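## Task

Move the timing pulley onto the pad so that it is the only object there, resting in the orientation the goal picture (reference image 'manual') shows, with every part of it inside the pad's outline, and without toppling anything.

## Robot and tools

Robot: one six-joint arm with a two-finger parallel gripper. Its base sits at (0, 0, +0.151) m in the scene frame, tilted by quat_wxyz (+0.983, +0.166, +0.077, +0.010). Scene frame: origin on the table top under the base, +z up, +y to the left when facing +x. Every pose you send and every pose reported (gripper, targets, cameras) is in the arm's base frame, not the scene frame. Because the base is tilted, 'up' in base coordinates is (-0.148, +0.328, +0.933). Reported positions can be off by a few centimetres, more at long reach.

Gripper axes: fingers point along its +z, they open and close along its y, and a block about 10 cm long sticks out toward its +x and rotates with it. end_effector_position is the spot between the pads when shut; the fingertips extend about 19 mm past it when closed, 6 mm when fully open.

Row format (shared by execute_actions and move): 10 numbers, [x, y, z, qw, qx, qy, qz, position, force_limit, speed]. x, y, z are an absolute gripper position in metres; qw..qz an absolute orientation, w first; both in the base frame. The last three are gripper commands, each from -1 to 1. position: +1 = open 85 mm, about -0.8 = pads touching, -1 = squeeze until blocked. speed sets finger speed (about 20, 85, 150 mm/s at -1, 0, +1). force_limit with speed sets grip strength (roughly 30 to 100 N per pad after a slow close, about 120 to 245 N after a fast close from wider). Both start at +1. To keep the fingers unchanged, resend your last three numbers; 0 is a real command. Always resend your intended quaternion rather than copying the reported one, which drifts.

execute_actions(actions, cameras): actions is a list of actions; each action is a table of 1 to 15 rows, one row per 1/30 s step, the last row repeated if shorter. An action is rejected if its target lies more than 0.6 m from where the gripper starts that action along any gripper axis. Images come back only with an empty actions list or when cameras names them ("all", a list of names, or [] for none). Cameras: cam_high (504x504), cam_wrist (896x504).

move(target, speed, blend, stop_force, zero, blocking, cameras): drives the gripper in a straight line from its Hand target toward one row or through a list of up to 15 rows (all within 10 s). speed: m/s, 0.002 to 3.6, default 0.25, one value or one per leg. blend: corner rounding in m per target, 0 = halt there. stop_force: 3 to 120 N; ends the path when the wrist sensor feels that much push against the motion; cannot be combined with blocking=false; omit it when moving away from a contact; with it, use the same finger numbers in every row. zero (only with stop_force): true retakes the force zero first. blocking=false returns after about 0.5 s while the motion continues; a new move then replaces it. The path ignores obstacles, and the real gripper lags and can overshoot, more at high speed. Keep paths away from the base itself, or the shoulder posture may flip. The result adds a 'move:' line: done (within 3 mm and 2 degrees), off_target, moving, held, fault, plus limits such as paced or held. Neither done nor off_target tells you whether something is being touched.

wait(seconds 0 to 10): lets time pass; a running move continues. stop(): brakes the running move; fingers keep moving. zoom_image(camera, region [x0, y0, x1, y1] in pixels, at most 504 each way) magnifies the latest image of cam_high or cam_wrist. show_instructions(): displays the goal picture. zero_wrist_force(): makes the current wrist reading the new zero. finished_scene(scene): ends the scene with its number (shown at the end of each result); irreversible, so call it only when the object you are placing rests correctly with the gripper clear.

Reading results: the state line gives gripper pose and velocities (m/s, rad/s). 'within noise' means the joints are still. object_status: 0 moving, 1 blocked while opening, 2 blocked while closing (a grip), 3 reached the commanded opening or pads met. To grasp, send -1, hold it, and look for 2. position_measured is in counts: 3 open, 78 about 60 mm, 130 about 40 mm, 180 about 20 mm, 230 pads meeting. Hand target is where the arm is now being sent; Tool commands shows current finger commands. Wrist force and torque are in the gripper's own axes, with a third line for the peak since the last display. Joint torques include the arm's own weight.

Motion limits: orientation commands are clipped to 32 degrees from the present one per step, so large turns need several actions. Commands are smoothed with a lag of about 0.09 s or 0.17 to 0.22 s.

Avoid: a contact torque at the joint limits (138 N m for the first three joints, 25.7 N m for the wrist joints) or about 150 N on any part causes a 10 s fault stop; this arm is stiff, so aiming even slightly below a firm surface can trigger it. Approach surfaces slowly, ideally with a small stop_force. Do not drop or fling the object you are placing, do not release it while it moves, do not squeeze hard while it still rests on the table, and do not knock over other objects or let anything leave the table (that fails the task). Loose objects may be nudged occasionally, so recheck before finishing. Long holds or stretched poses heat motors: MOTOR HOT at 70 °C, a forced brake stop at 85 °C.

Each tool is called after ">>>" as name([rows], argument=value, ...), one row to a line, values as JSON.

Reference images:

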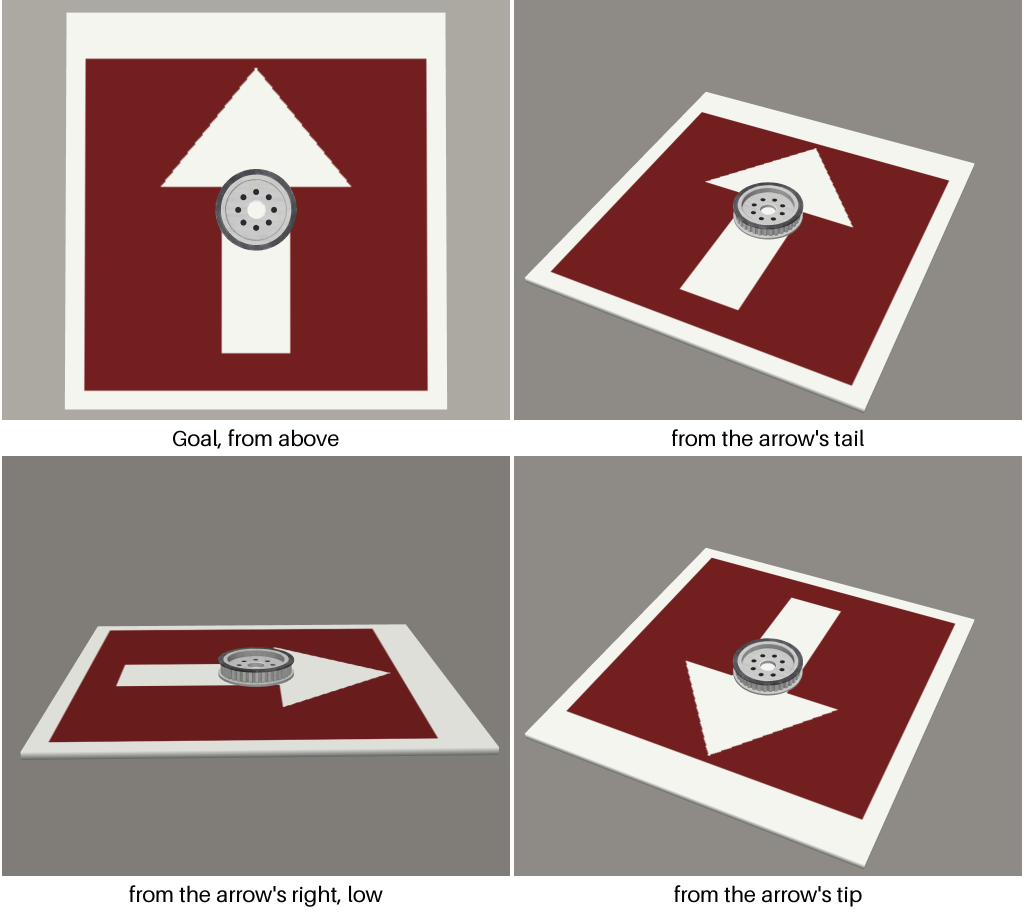

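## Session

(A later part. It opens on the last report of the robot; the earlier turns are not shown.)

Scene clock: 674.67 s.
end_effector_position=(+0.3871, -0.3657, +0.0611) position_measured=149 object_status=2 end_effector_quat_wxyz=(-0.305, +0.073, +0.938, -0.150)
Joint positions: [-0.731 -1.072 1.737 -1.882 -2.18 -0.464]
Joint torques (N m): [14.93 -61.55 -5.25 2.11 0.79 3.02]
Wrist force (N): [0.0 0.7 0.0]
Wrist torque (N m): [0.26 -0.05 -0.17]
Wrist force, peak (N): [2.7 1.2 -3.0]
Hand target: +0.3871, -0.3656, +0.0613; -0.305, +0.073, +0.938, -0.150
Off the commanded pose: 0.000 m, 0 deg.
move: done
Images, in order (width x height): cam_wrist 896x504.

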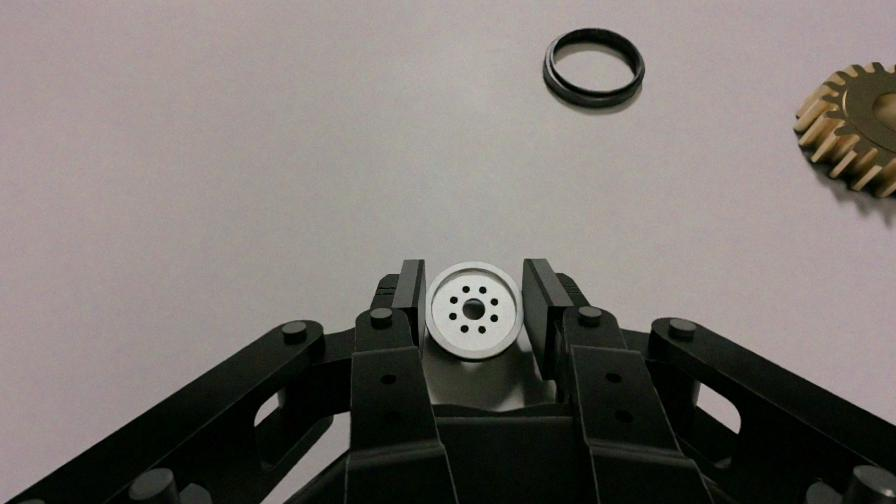

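>>> move([
  [0.3797, -0.3492, 0.1080, -0.3050, 0.0728, 0.9376, -0.1495, -1, -1, -1],
  [0.3581, -0.3497, 0.1036, 0.4473, -0.0543, 0.8787, -0.1572, -1, -1, -1],
  [0.3658, -0.3667, 0.0551, 0.4473, -0.0543, 0.8787, -0.1572, -1, -1, -1],
], speed=[0.15, 0.35, 0.08], blend=[0.01, 0, 0], cameras=["cam_wrist"])

>>> zoom_image(camera="cam_wrist", region=[370, 220, 570, 400])

Scene clock: 697.07 s.
end_effector_position=(+0.3658, -0.3667, +0.0552) position_measured=149 object_status=2 end_effector_quat_wxyz=(+0.447, -0.054, +0.879, -0.157)
Joint positions: [-1.488 -1.094 2.57 -3.536 -0.673 -1.372]
Joint torques (N m): [7.94 -22.64 -4.31 -5.32 0.12 3.02]
Wrist force (N): [0.5 0.3 1.9]
Wrist torque (N m): [0.08 0.17 -0.41]
Wrist force, peak (N): [1.1 0.6 2.3]
Hand target: +0.3658, -0.3667, +0.0551; +0.447, -0.054, +0.879, -0.157
Off the commanded pose: 0.000 m, 0 deg.
move: done
Images, in order (width x height): cam_wrist 896x504.

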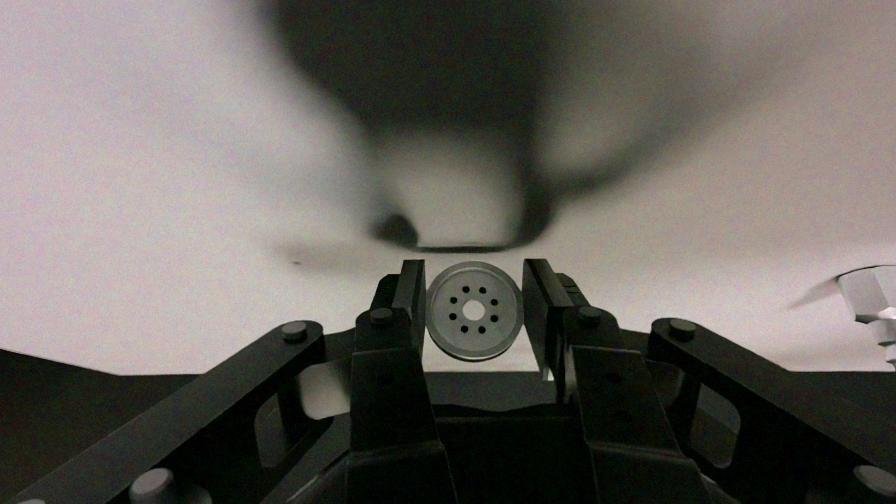

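Scaled by 2.520 from the camera's 896x504 image, which has a finer 1280x720 frame.

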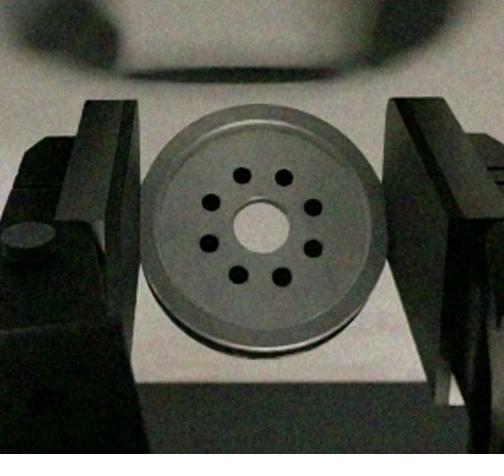

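>>> move(target=[0.3670, -0.3693, 0.0476, 0.4473, -0.0543, 0.8787, -0.1572, -1, -1, -1], speed=0.003, stop_force=3)

Scene clock: 705.50 s.
end_effector_position=(+0.3667, -0.3686, +0.0495) position_measured=149 object_status=2 end_effector_quat_wxyz=(+0.447, -0.054, +0.879, -0.157)
Joint positions: [-1.486 -1.068 2.562 -3.558 -0.675 -1.369]
Joint torques (N m): [-2.43 -44.49 7.06 0 0.18 -0.18]
Wrist force (N): [0.0 0.6 1.6]
Wrist torque (N m): [0.10 0.17 -0.42]
Wrist force, peak (N): [-2.3 1.0 -1.4]
Hand target: +0.3667, -0.3687, +0.0495; +0.447, -0.054, +0.879, -0.157
Off the commanded pose: 0.002 m, 0 deg.
move: contact

>>> move(target=[0.3667, -0.3687, 0.0495, 0.4473, -0.0543, 0.8787, -0.1572, -0.115, -1, -1], speed=0.01, cameras=["cam_wrist"])

>>> zoom_image(camera="cam_wrist", region=[370, 220, 570, 400])

Scene clock: 714.73 s.
end_effector_position=(+0.3667, -0.3687, +0.0495) position_measured=143 object_status=3 end_effector_quat_wxyz=(+0.447, -0.054, +0.879, -0.157)
Joint positions: [-1.486 -1.068 2.562 -3.558 -0.675 -1.369]
Joint torques (N m): [-4.34 -44.64 -0.65 0.04 2.52 -1.29]
Wrist force (N): [0.7 0.6 1.9]
Wrist torque (N m): [0.12 0.14 -0.41]
Wrist force, peak (N): [0.6 0.5 2.0]
Hand target: +0.3667, -0.3687, +0.0495; +0.447, -0.054, +0.879, -0.157
Off the commanded pose: 0.000 m, 0 deg.
move: done
Images, in order (width x height): cam_wrist 896x504.

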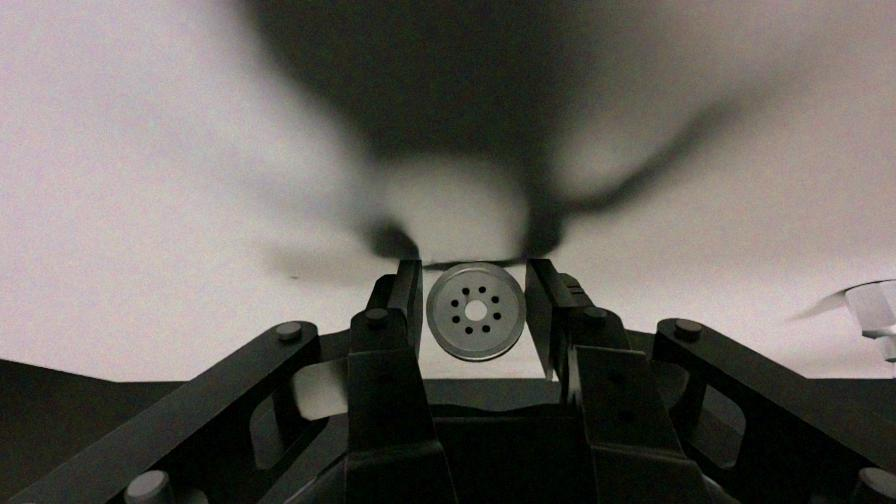

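Scaled by 2.520 from the camera's 896x504 image, which has a finer 1280x720 frame.

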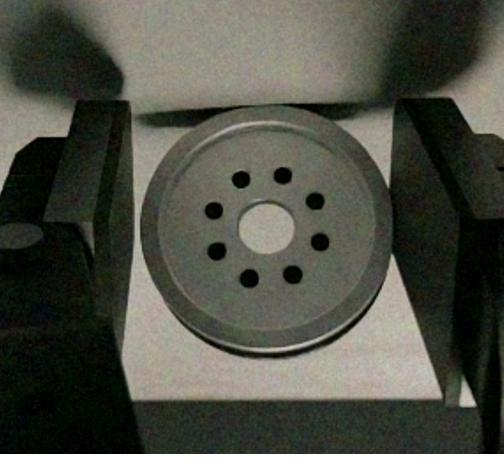

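>>> move([
  [0.3729, -0.3657, 0.0576, 0.2673, -0.0226, 0.9491, -0.1648, -0.115, -1, -1],
  [0.3822, -0.3647, 0.0617, 0.0770, 0.0100, 0.9830, -0.1660, -0.115, -1, -1],
], speed=0.1, blend=[0.003, 0], cameras=["cam_wrist"])

>>> zoom_image(camera="cam_wrist", region=[370, 200, 570, 380])

Scene clock: 746.17 s.
end_effector_position=(+0.3822, -0.3647, +0.0617) position_measured=143 object_status=3 end_effector_quat_wxyz=(+0.077, +0.010, +0.983, -0.166)
Joint positions: [-0.989 -1.353 2.271 -2.853 -1.627 -0.979]
Joint torques (N m): [10.9 -26.25 -14.13 0.21 -1.27 3]
Wrist force (N): [-0.2 0.3 1.5]
Wrist torque (N m): [0.19 0.03 -0.31]
Wrist force, peak (N): [0.6 0.6 2.3]
Hand target: +0.3822, -0.3647, +0.0617; +0.077, +0.010, +0.983, -0.166
Off the commanded pose: 0.000 m, 0 deg.
move: done
Images, in order (width x height): cam_wrist 896x504.

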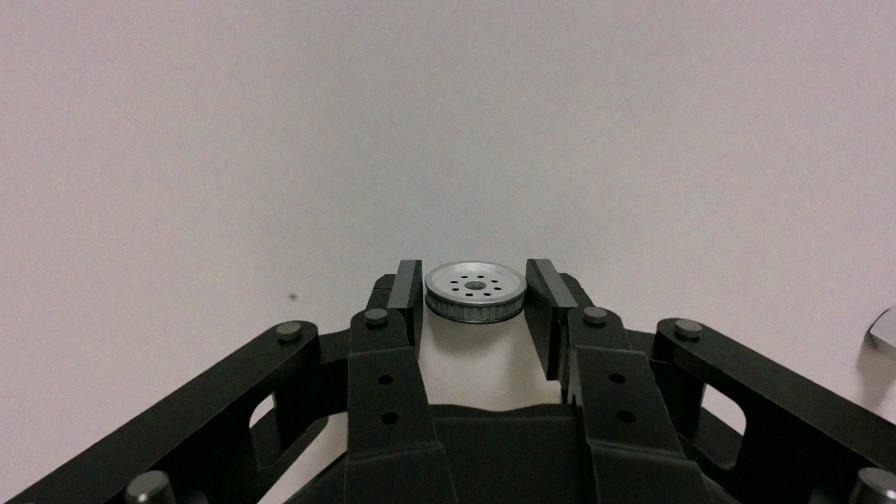

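Scaled by 2.520 from the camera's 896x504 image, which has a finer 1280x720 frame.

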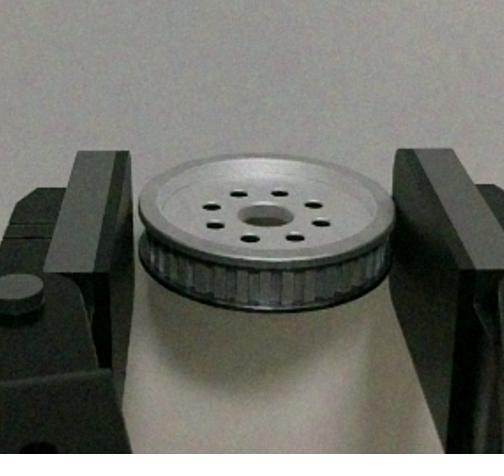

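>>> move([
  [0.3924, -0.3656, 0.0606, -0.1163, 0.0422, 0.9791, -0.1609, -0.115, -1, -1],
  [0.4007, -0.3680, 0.0549, -0.3050, 0.0728, 0.9376, -0.1495, -0.115, -1, -1],
], speed=0.1, blend=[0.003, 0], cameras=["cam_wrist"])

>>> zoom_image(camera="cam_wrist", region=[370, 200, 570, 380])

Scene clock: 762.17 s.
end_effector_position=(+0.4007, -0.3680, +0.0549) position_measured=143 object_status=3 end_effector_quat_wxyz=(-0.305, +0.073, +0.938, -0.150)
Joint positions: [-0.719 -1.038 1.699 -1.87 -2.176 -0.45]
Joint torques (N m): [15.48 -41.22 -18.9 1.91 -2 2.85]
Wrist force (N): [0.1 0.8 0.0]
Wrist torque (N m): [0.26 -0.07 -0.17]
Wrist force, peak (N): [-0.5 0.6 2.0]
Hand target: +0.4007, -0.3680, +0.0549; -0.305, +0.073, +0.938, -0.150
Off the commanded pose: 0.000 m, 0 deg.
move: done
Images, in order (width x height): cam_wrist 896x504.

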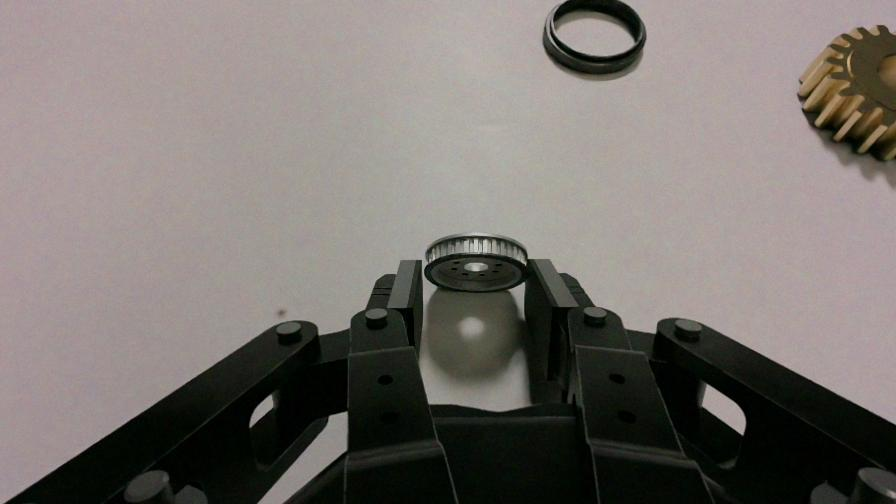

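Scaled by 2.520 from the camera's 896x504 image, which has a finer 1280x720 frame.

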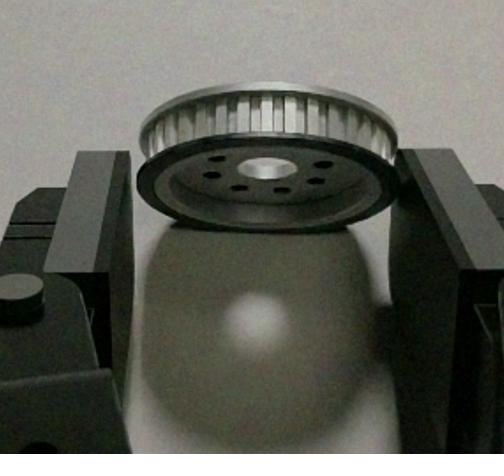

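>>> move(target=[0.3974, -0.3680, 0.0544, -0.3050, 0.0728, 0.9376, -0.1495, -0.115, -1, -1], speed=0.01, cameras=["cam_wrist"])

>>> zoom_image(camera="cam_wrist", region=[400, 220, 550, 340])

Scene clock: 807.50 s.
end_effector_position=(+0.3975, -0.3680, +0.0544) position_measured=143 object_status=3 end_effector_quat_wxyz=(-0.305, +0.073, +0.938, -0.150) end_effector_velocity=(-0.002, +0.000, +0.000) end_effector_angular_velocity=(+0.000, +0.000, +0.000)
Joint positions: [-0.723 -1.042 1.709 -1.877 -2.177 -0.454]
Joint velocities: [-0.002 -0.003 0.005 -0.003 0 -0.002]
Joint torques (N m): [4.13 -63.12 -7.61 -3.51 -2.04 -2.92]
Wrist force (N): [0.1 0.9 -0.1]
Wrist torque (N m): [0.27 -0.07 -0.08]
Wrist force, peak (N): [0.0 1.1 0.3]
Hand target: +0.3974, -0.3680, +0.0544; -0.305, +0.073, +0.938, -0.150
Off the commanded pose: 0.000 m, 0 deg.
move: done
Images, in order (width x height): cam_wrist 896x504.

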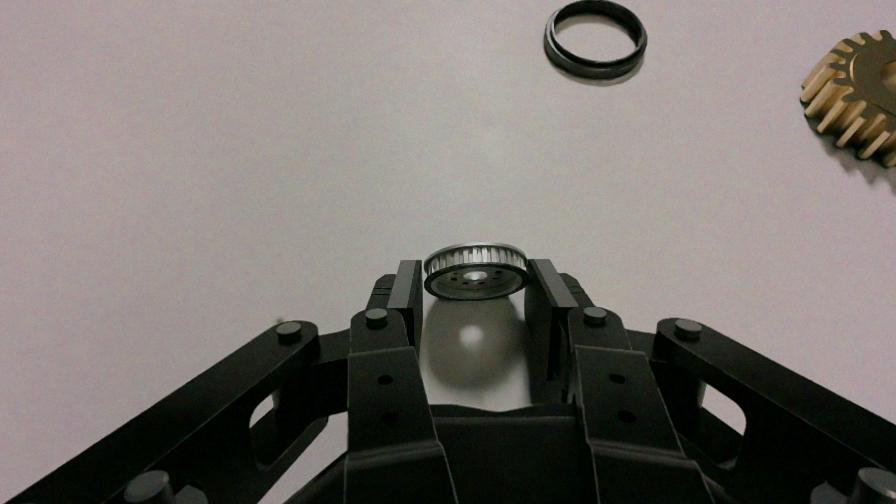

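Scaled by 3.360 from the camera's 896x504 image, which has a finer 1280x720 frame.

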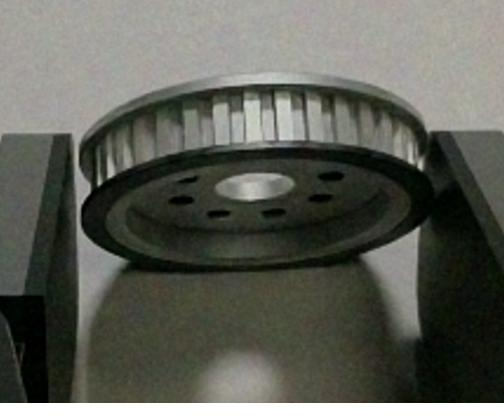

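>>> move(target=[0.3978, -0.3680, 0.0545, -0.3050, 0.0728, 0.9376, -0.1495, -1, -1, -1], speed=0.01)

>>> wait(seconds=0.5, cameras=["cam_wrist"])

>>> zoom_image(camera="cam_wrist", region=[400, 220, 550, 340])

Scene clock: 829.43 s.
end_effector_position=(+0.3978, -0.3680, +0.0545) position_measured=148 object_status=2 end_effector_quat_wxyz=(-0.305, +0.073, +0.938, -0.150)
Joint positions: [-0.722 -1.042 1.708 -1.876 -2.177 -0.454]
Joint torques (N m): [15.16 -39.4 -18.77 2.22 0.83 3.08]
Wrist force (N): [-0.2 0.8 0.2]
Wrist torque (N m): [0.26 -0.03 -0.10]
Wrist force, peak (N): [2.9 0.7 -3.7]
Hand target: +0.3978, -0.3680, +0.0545; -0.305, +0.073, +0.938, -0.150
Off the commanded pose: 0.000 m, 0 deg.
move: done

Scene clock: 829.93 s.
end_effector_position=(+0.3978, -0.3680, +0.0545) position_measured=148 object_status=2 end_effector_quat_wxyz=(-0.305, +0.073, +0.938, -0.150)
Joint positions: [-0.722 -1.042 1.708 -1.876 -2.177 -0.454]
Joint torques (N m): [15.59 -40.23 -18.64 2.1 0.85 3.06]
Wrist force (N): [0.5 0.7 -0.4]
Wrist torque (N m): [0.26 -0.04 -0.11]
Wrist force, peak (N): [0.8 0.6 -0.5]
Hand target: +0.3978, -0.3680, +0.0545; -0.305, +0.073, +0.938, -0.150
Tool commands: gripper/position=-1.0 gripper/force_limit=-1.0 gripper/speed=-1.0
Off the commanded pose: 0.000 m, 0 deg.
wait: 0.50 s; at rest by 0.17 s
Images, in order (width x height): cam_wrist 896x504.

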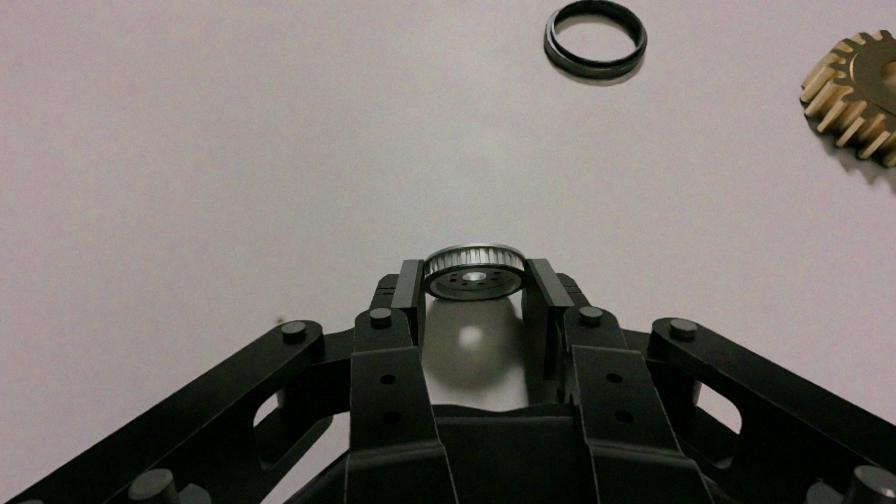

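Scaled by 3.360 from the camera's 896x504 image, which has a finer 1280x720 frame.

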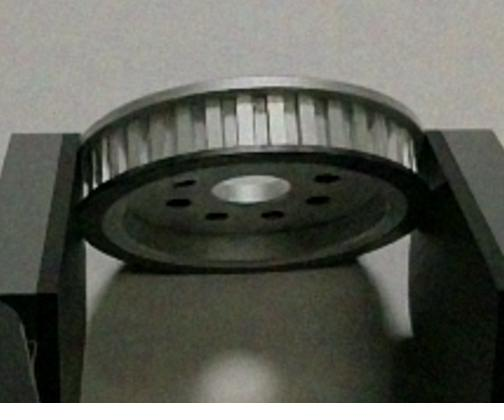

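>>> move([
  [0.3963, -0.3647, 0.0638, -0.3050, 0.0728, 0.9376, -0.1495, -1, -1, -1],
  [0.3845, -0.3385, 0.1385, -0.3050, 0.0728, 0.9376, -0.1495, -1, -1, -1],
], speed=[0.02, 0.15], blend=[0.002, 0], cameras=["cam_wrist"])

>>> zoom_image(camera="cam_wrist", region=[400, 220, 550, 340])

Scene clock: 840.00 s.
end_effector_position=(+0.3845, -0.3386, +0.1383) position_measured=148 object_status=2 end_effector_quat_wxyz=(-0.305, +0.073, +0.938, -0.150)
Joint positions: [-0.7 -1.204 1.701 -1.693 -2.169 -0.428]
Joint torques (N m): [15.45 -59.38 -22.44 2.48 0.91 3.13]
Wrist force (N): [0.1 1.0 0.2]
Wrist torque (N m): [0.30 -0.09 -0.18]
Wrist force, peak (N): [0.8 1.1 -0.4]
Hand target: +0.3845, -0.3385, +0.1385; -0.305, +0.073, +0.938, -0.150
Off the commanded pose: 0.000 m, 0 deg.
move: done
Images, in order (width x height): cam_wrist 896x504.

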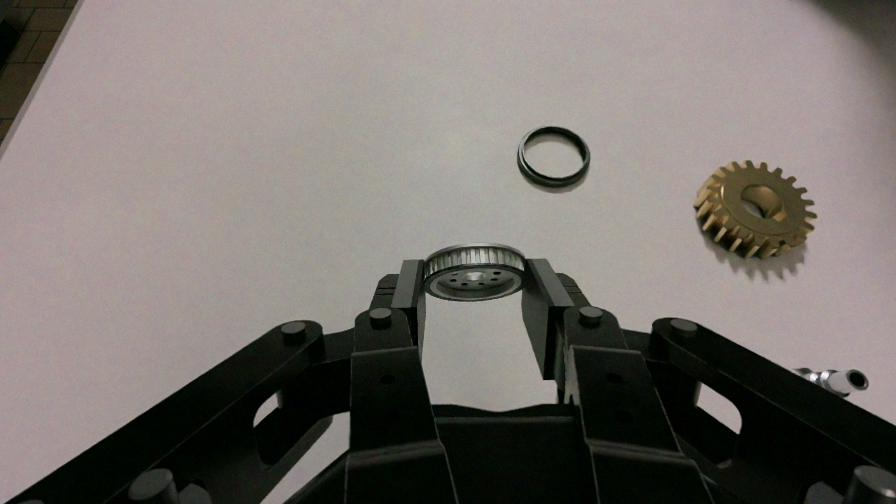

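Scaled by 3.360 from the camera's 896x504 image, which has a finer 1280x720 frame.

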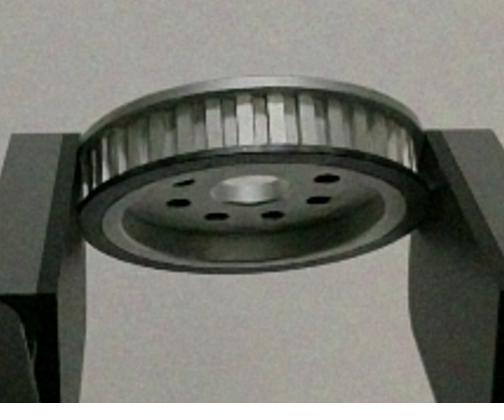

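>>> move([
  [0.3685, -0.3032, 0.2391, -0.0949, 0.0387, 0.9814, -0.1617, -1, -1, -1],
  [0.4344, 0.0253, 0.1340, -0.0949, 0.0387, 0.9814, -0.1617, -1, -1, -1],
  [0.4331, 0.3086, 0.0342, -0.0949, 0.0387, 0.9814, -0.1617, -1, -1, -1],
], speed=[0.2, 0.3, 0.3], blend=[0.04, 0.06, 0], cameras=["cam_wrist", "cam_high"])

>>> zoom_image(camera="cam_wrist", region=[400, 220, 550, 340])

Scene clock: 888.87 s.
end_effector_position=(+0.4331, +0.3085, +0.0342) position_measured=148 object_status=2 end_effector_quat_wxyz=(-0.095, +0.039, +0.982, -0.162)
Joint positions: [0.459 -1.089 1.728 -1.883 -1.762 0.57]
Joint torques (N m): [18.44 -31.57 -25.98 1.2 1.95 2.93]
Wrist force (N): [-0.3 0.8 1.2]
Wrist torque (N m): [0.28 0.00 -0.24]
Wrist force, peak (N): [0.0 2.4 1.2]
Hand target: +0.4331, +0.3086, +0.0342; -0.095, +0.039, +0.982, -0.162
Off the commanded pose: 0.000 m, 0 deg.
move: done

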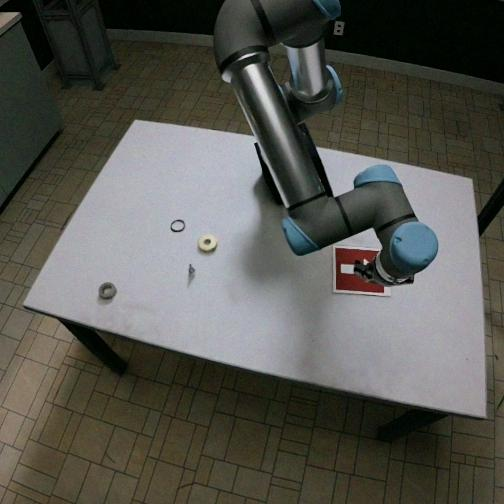

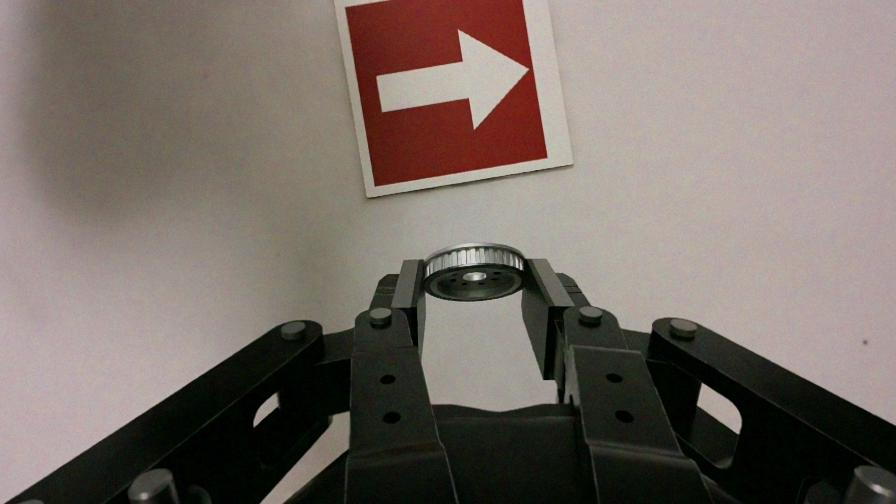

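Scaled by 3.360 from the camera's 896x504 image, which has a finer 1280x720 frame.

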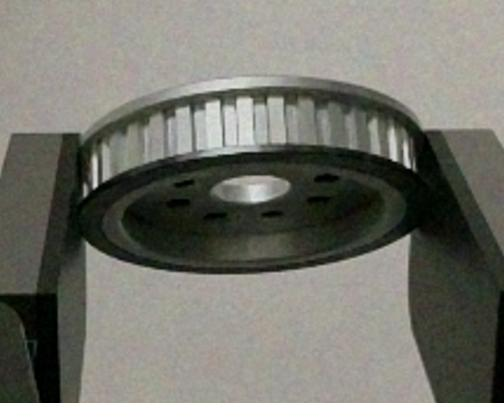

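>>> move([
  [0.3011, 0.3362, 0.0036, 0.1718, 0.7022, 0.6880, -0.0629, -1, -1, -1],
  [0.2964, 0.2707, -0.1028, 0.4220, 0.6246, 0.5699, -0.3269, -1, -1, -1],
], speed=[0.35, 0.3], blend=[0.01, 0], cameras=["cam_wrist", "cam_high"])

Scene clock: 920.93 s.
end_effector_position=(+0.2964, +0.2707, -0.1028) position_measured=148 object_status=2 end_effector_quat_wxyz=(+0.422, +0.625, +0.570, -0.327)
Joint positions: [0.831 -0.708 1.808 -1.71 -2.292 2.881]
Joint torques (N m): [4.75 -32.82 -18.9 2.25 -1.75 3.29]
Wrist force (N): [0.8 0.5 1.4]
Wrist torque (N m): [0.14 0.11 -0.39]
Wrist force, peak (N): [1.6 0.3 2.1]
Hand target: +0.2964, +0.2707, -0.1028; +0.422, +0.625, +0.570, -0.327
Off the commanded pose: 0.000 m, 0 deg.
move: done

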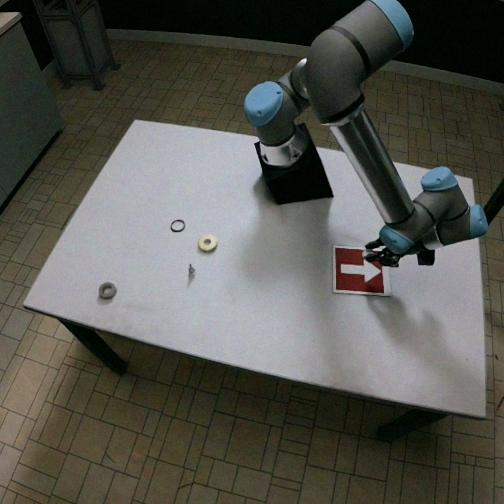

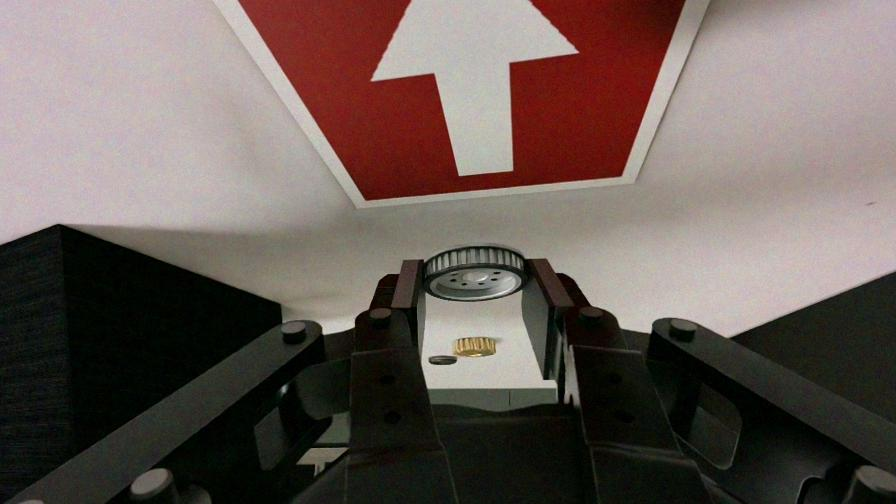

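>>> move(target=[0.3074, 0.2477, -0.1681, 0.4220, 0.6246, 0.5699, -0.3269, -1, -1, -1], speed=0.08)

>>> move(target=[0.3087, 0.2447, -0.1765, 0.4220, 0.6246, 0.5699, -0.3269, -1, -1, -1], speed=0.003, stop_force=3, cameras=["cam_wrist"])

>>> zoom_image(camera="cam_wrist", region=[400, 220, 550, 340])

Scene clock: 941.27 s.
end_effector_position=(+0.3074, +0.2478, -0.1679) position_measured=148 object_status=2 end_effector_quat_wxyz=(+0.422, +0.625, +0.570, -0.327) end_effector_velocity=(+0.000, -0.001, -0.002) end_effector_angular_velocity=(+0.001, +0.000, -0.001)
Joint positions: [0.788 -0.576 1.815 -1.872 -2.327 2.848]
Joint velocities: [-0.002 0.004 -0.001 -0.005 0 -0.001]
Joint torques (N m): [6.69 -36.09 -15.76 -3.05 -1.68 -2.84]
Wrist force (N): [0.6 0.7 1.6]
Wrist torque (N m): [0.16 0.16 -0.30]
Wrist force, peak (N): [1.1 0.5 2.2]
Hand target: +0.3074, +0.2477, -0.1681; +0.422, +0.625, +0.570, -0.327
Off the commanded pose: 0.000 m, 0 deg.
move: done

Scene clock: 945.10 s.
end_effector_position=(+0.3087, +0.2447, -0.1765) position_measured=148 object_status=2 end_effector_quat_wxyz=(+0.422, +0.625, +0.570, -0.327)
Joint positions: [0.782 -0.557 1.814 -1.892 -2.332 2.843]
Joint torques (N m): [5.62 -34.8 -16.36 -3.4 -1.69 -2.91]
Wrist force (N): [-1.2 0.5 0.0]
Wrist torque (N m): [0.13 0.18 -0.30]
Wrist force, peak (N): [0.9 0.7 1.7]
Hand target: +0.3087, +0.2447, -0.1765; +0.422, +0.625, +0.570, -0.327
Off the commanded pose: 0.000 m, 0 deg.
move: done
Images, in order (width x height): cam_wrist 896x504.

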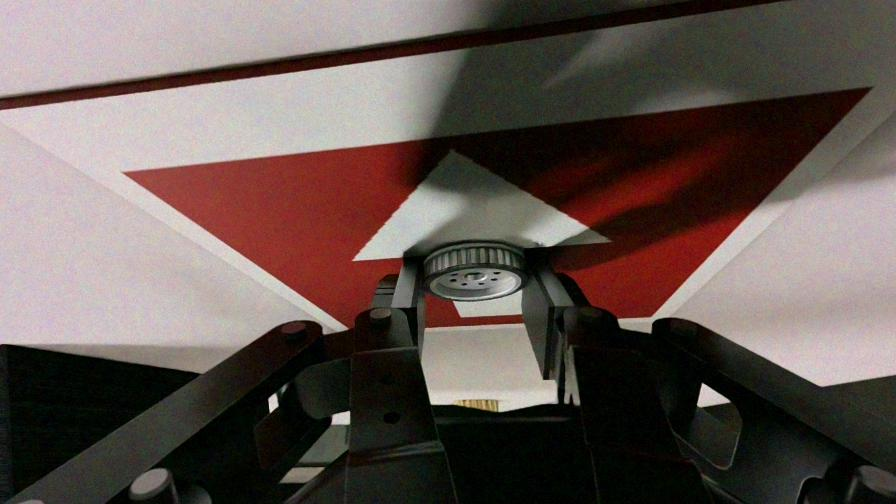

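Scaled by 3.360 from the camera's 896x504 image, which has a finer 1280x720 frame.

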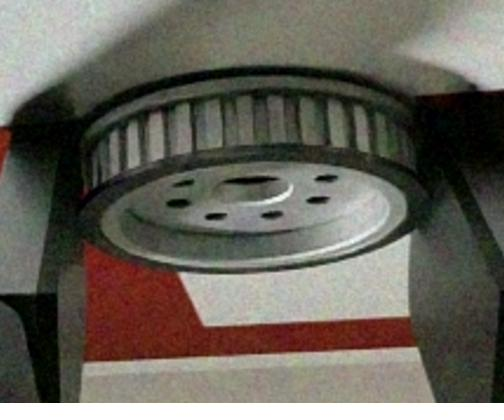

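>>> move(target=[0.3087, 0.2447, -0.1765, 0.4220, 0.6246, 0.5699, -0.3269, -0.1, -1, -1], speed=0.01)

>>> move(target=[0.3087, 0.2447, -0.1765, 0.4220, 0.6246, 0.5699, -0.3269, 0.15, -1, -1], speed=0.01, cameras=["cam_wrist"])

>>> zoom_image(camera="cam_wrist", region=[370, 200, 570, 360])

Scene clock: 954.90 s.
end_effector_position=(+0.3087, +0.2447, -0.1765) position_measured=141 object_status=3 end_effector_quat_wxyz=(+0.422, +0.625, +0.570, -0.327)
Joint positions: [0.782 -0.557 1.814 -1.892 -2.332 2.843]
Joint torques (N m): [5.97 -35.41 -15.81 -3.28 -1.7 -2.93]
Wrist force (N): [-0.9 0.4 0.6]
Wrist torque (N m): [0.12 0.18 -0.30]
Wrist force, peak (N): [-1.8 0.6 -0.4]
Hand target: +0.3087, +0.2447, -0.1765; +0.422, +0.625, +0.570, -0.327
Off the commanded pose: 0.000 m, 0 deg.
move: done

Scene clock: 955.80 s.
end_effector_position=(+0.3087, +0.2447, -0.1765) position_measured=110 object_status=0 end_effector_quat_wxyz=(+0.422, +0.625, +0.570, -0.327)
Joint positions: [0.782 -0.557 1.814 -1.892 -2.332 2.843]
Joint torques (N m): [6.57 -36.49 -15.53 -3.06 -1.65 -2.92]
Wrist force (N): [0.7 0.6 1.7]
Wrist torque (N m): [0.14 0.13 -0.29]
Wrist force, peak (N): [0.4 0.7 1.9]
Hand target: +0.3087, +0.2447, -0.1765; +0.422, +0.625, +0.570, -0.327
Off the commanded pose: 0.000 m, 0 deg.
move: done
Images, in order (width x height): cam_wrist 896x504.

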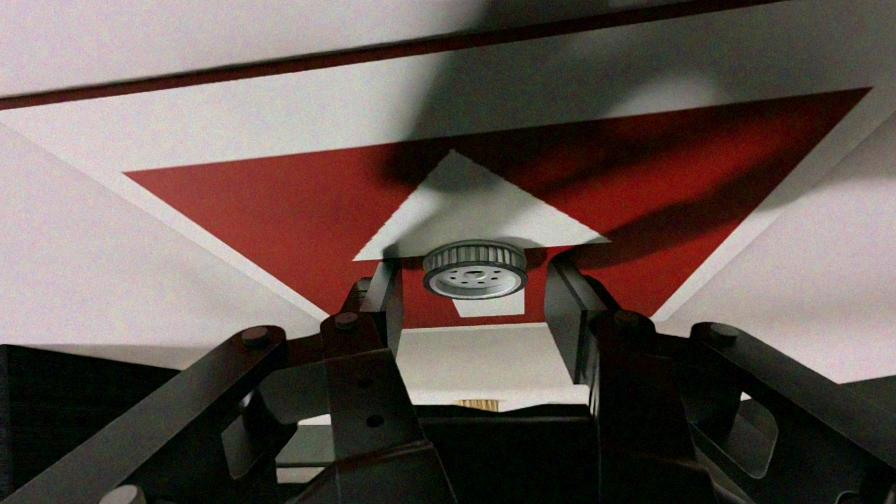

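Scaled by 2.520 from the camera's 896x504 image, which has a finer 1280x720 frame.

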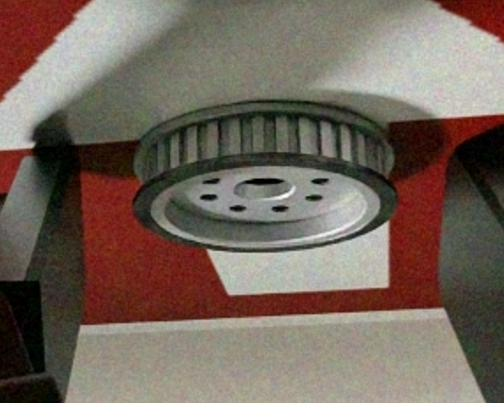

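>>> move([
  [0.3043, 0.2987, -0.1507, 0.4220, 0.6246, 0.5699, -0.3269, 0.15, -1, -1],
  [0.2968, 0.2914, -0.0349, 0.1718, 0.7022, 0.6880, -0.0629, 0.15, -1, -1],
], speed=[0.06, 0.2], blend=[0.01, 0], cameras=["cam_wrist", "cam_high"])

>>> zoom_image(camera="cam_wrist", region=[400, 130, 560, 260])

Scene clock: 970.70 s.
end_effector_position=(+0.2968, +0.2914, -0.0350) position_measured=110 object_status=3 end_effector_quat_wxyz=(+0.172, +0.702, +0.688, -0.063)
Joint positions: [0.671 -1.207 2.284 -2.554 -1.927 2.28]
Joint torques (N m): [1.13 -39.21 -5.21 -5.5 1.43 -2.75]
Wrist force (N): [-0.4 0.6 1.5]
Wrist torque (N m): [0.23 0.08 -0.23]
Wrist force, peak (N): [0.4 1.0 2.1]
Hand target: +0.2968, +0.2914, -0.0349; +0.172, +0.702, +0.688, -0.063
Off the commanded pose: 0.000 m, 0 deg.
move: done

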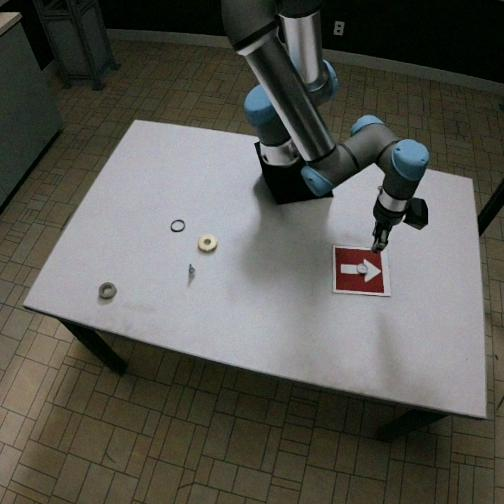

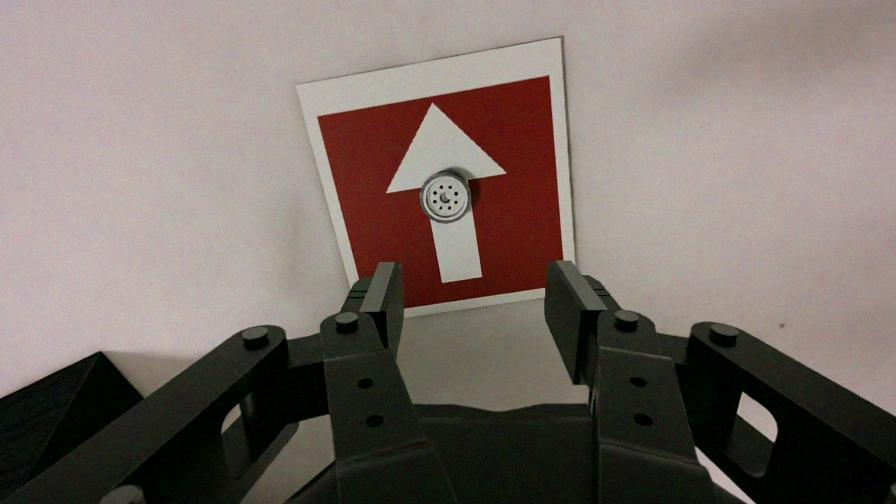

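Scaled by 3.150 from the camera's 896x504 image, which has a finer 1280x720 frame.

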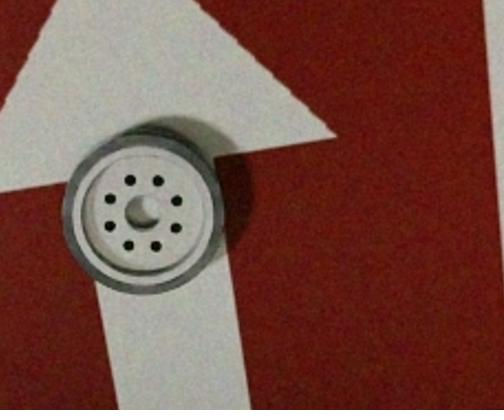

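>>> finished_scene(scene=2)

The scene is finished: the task was done.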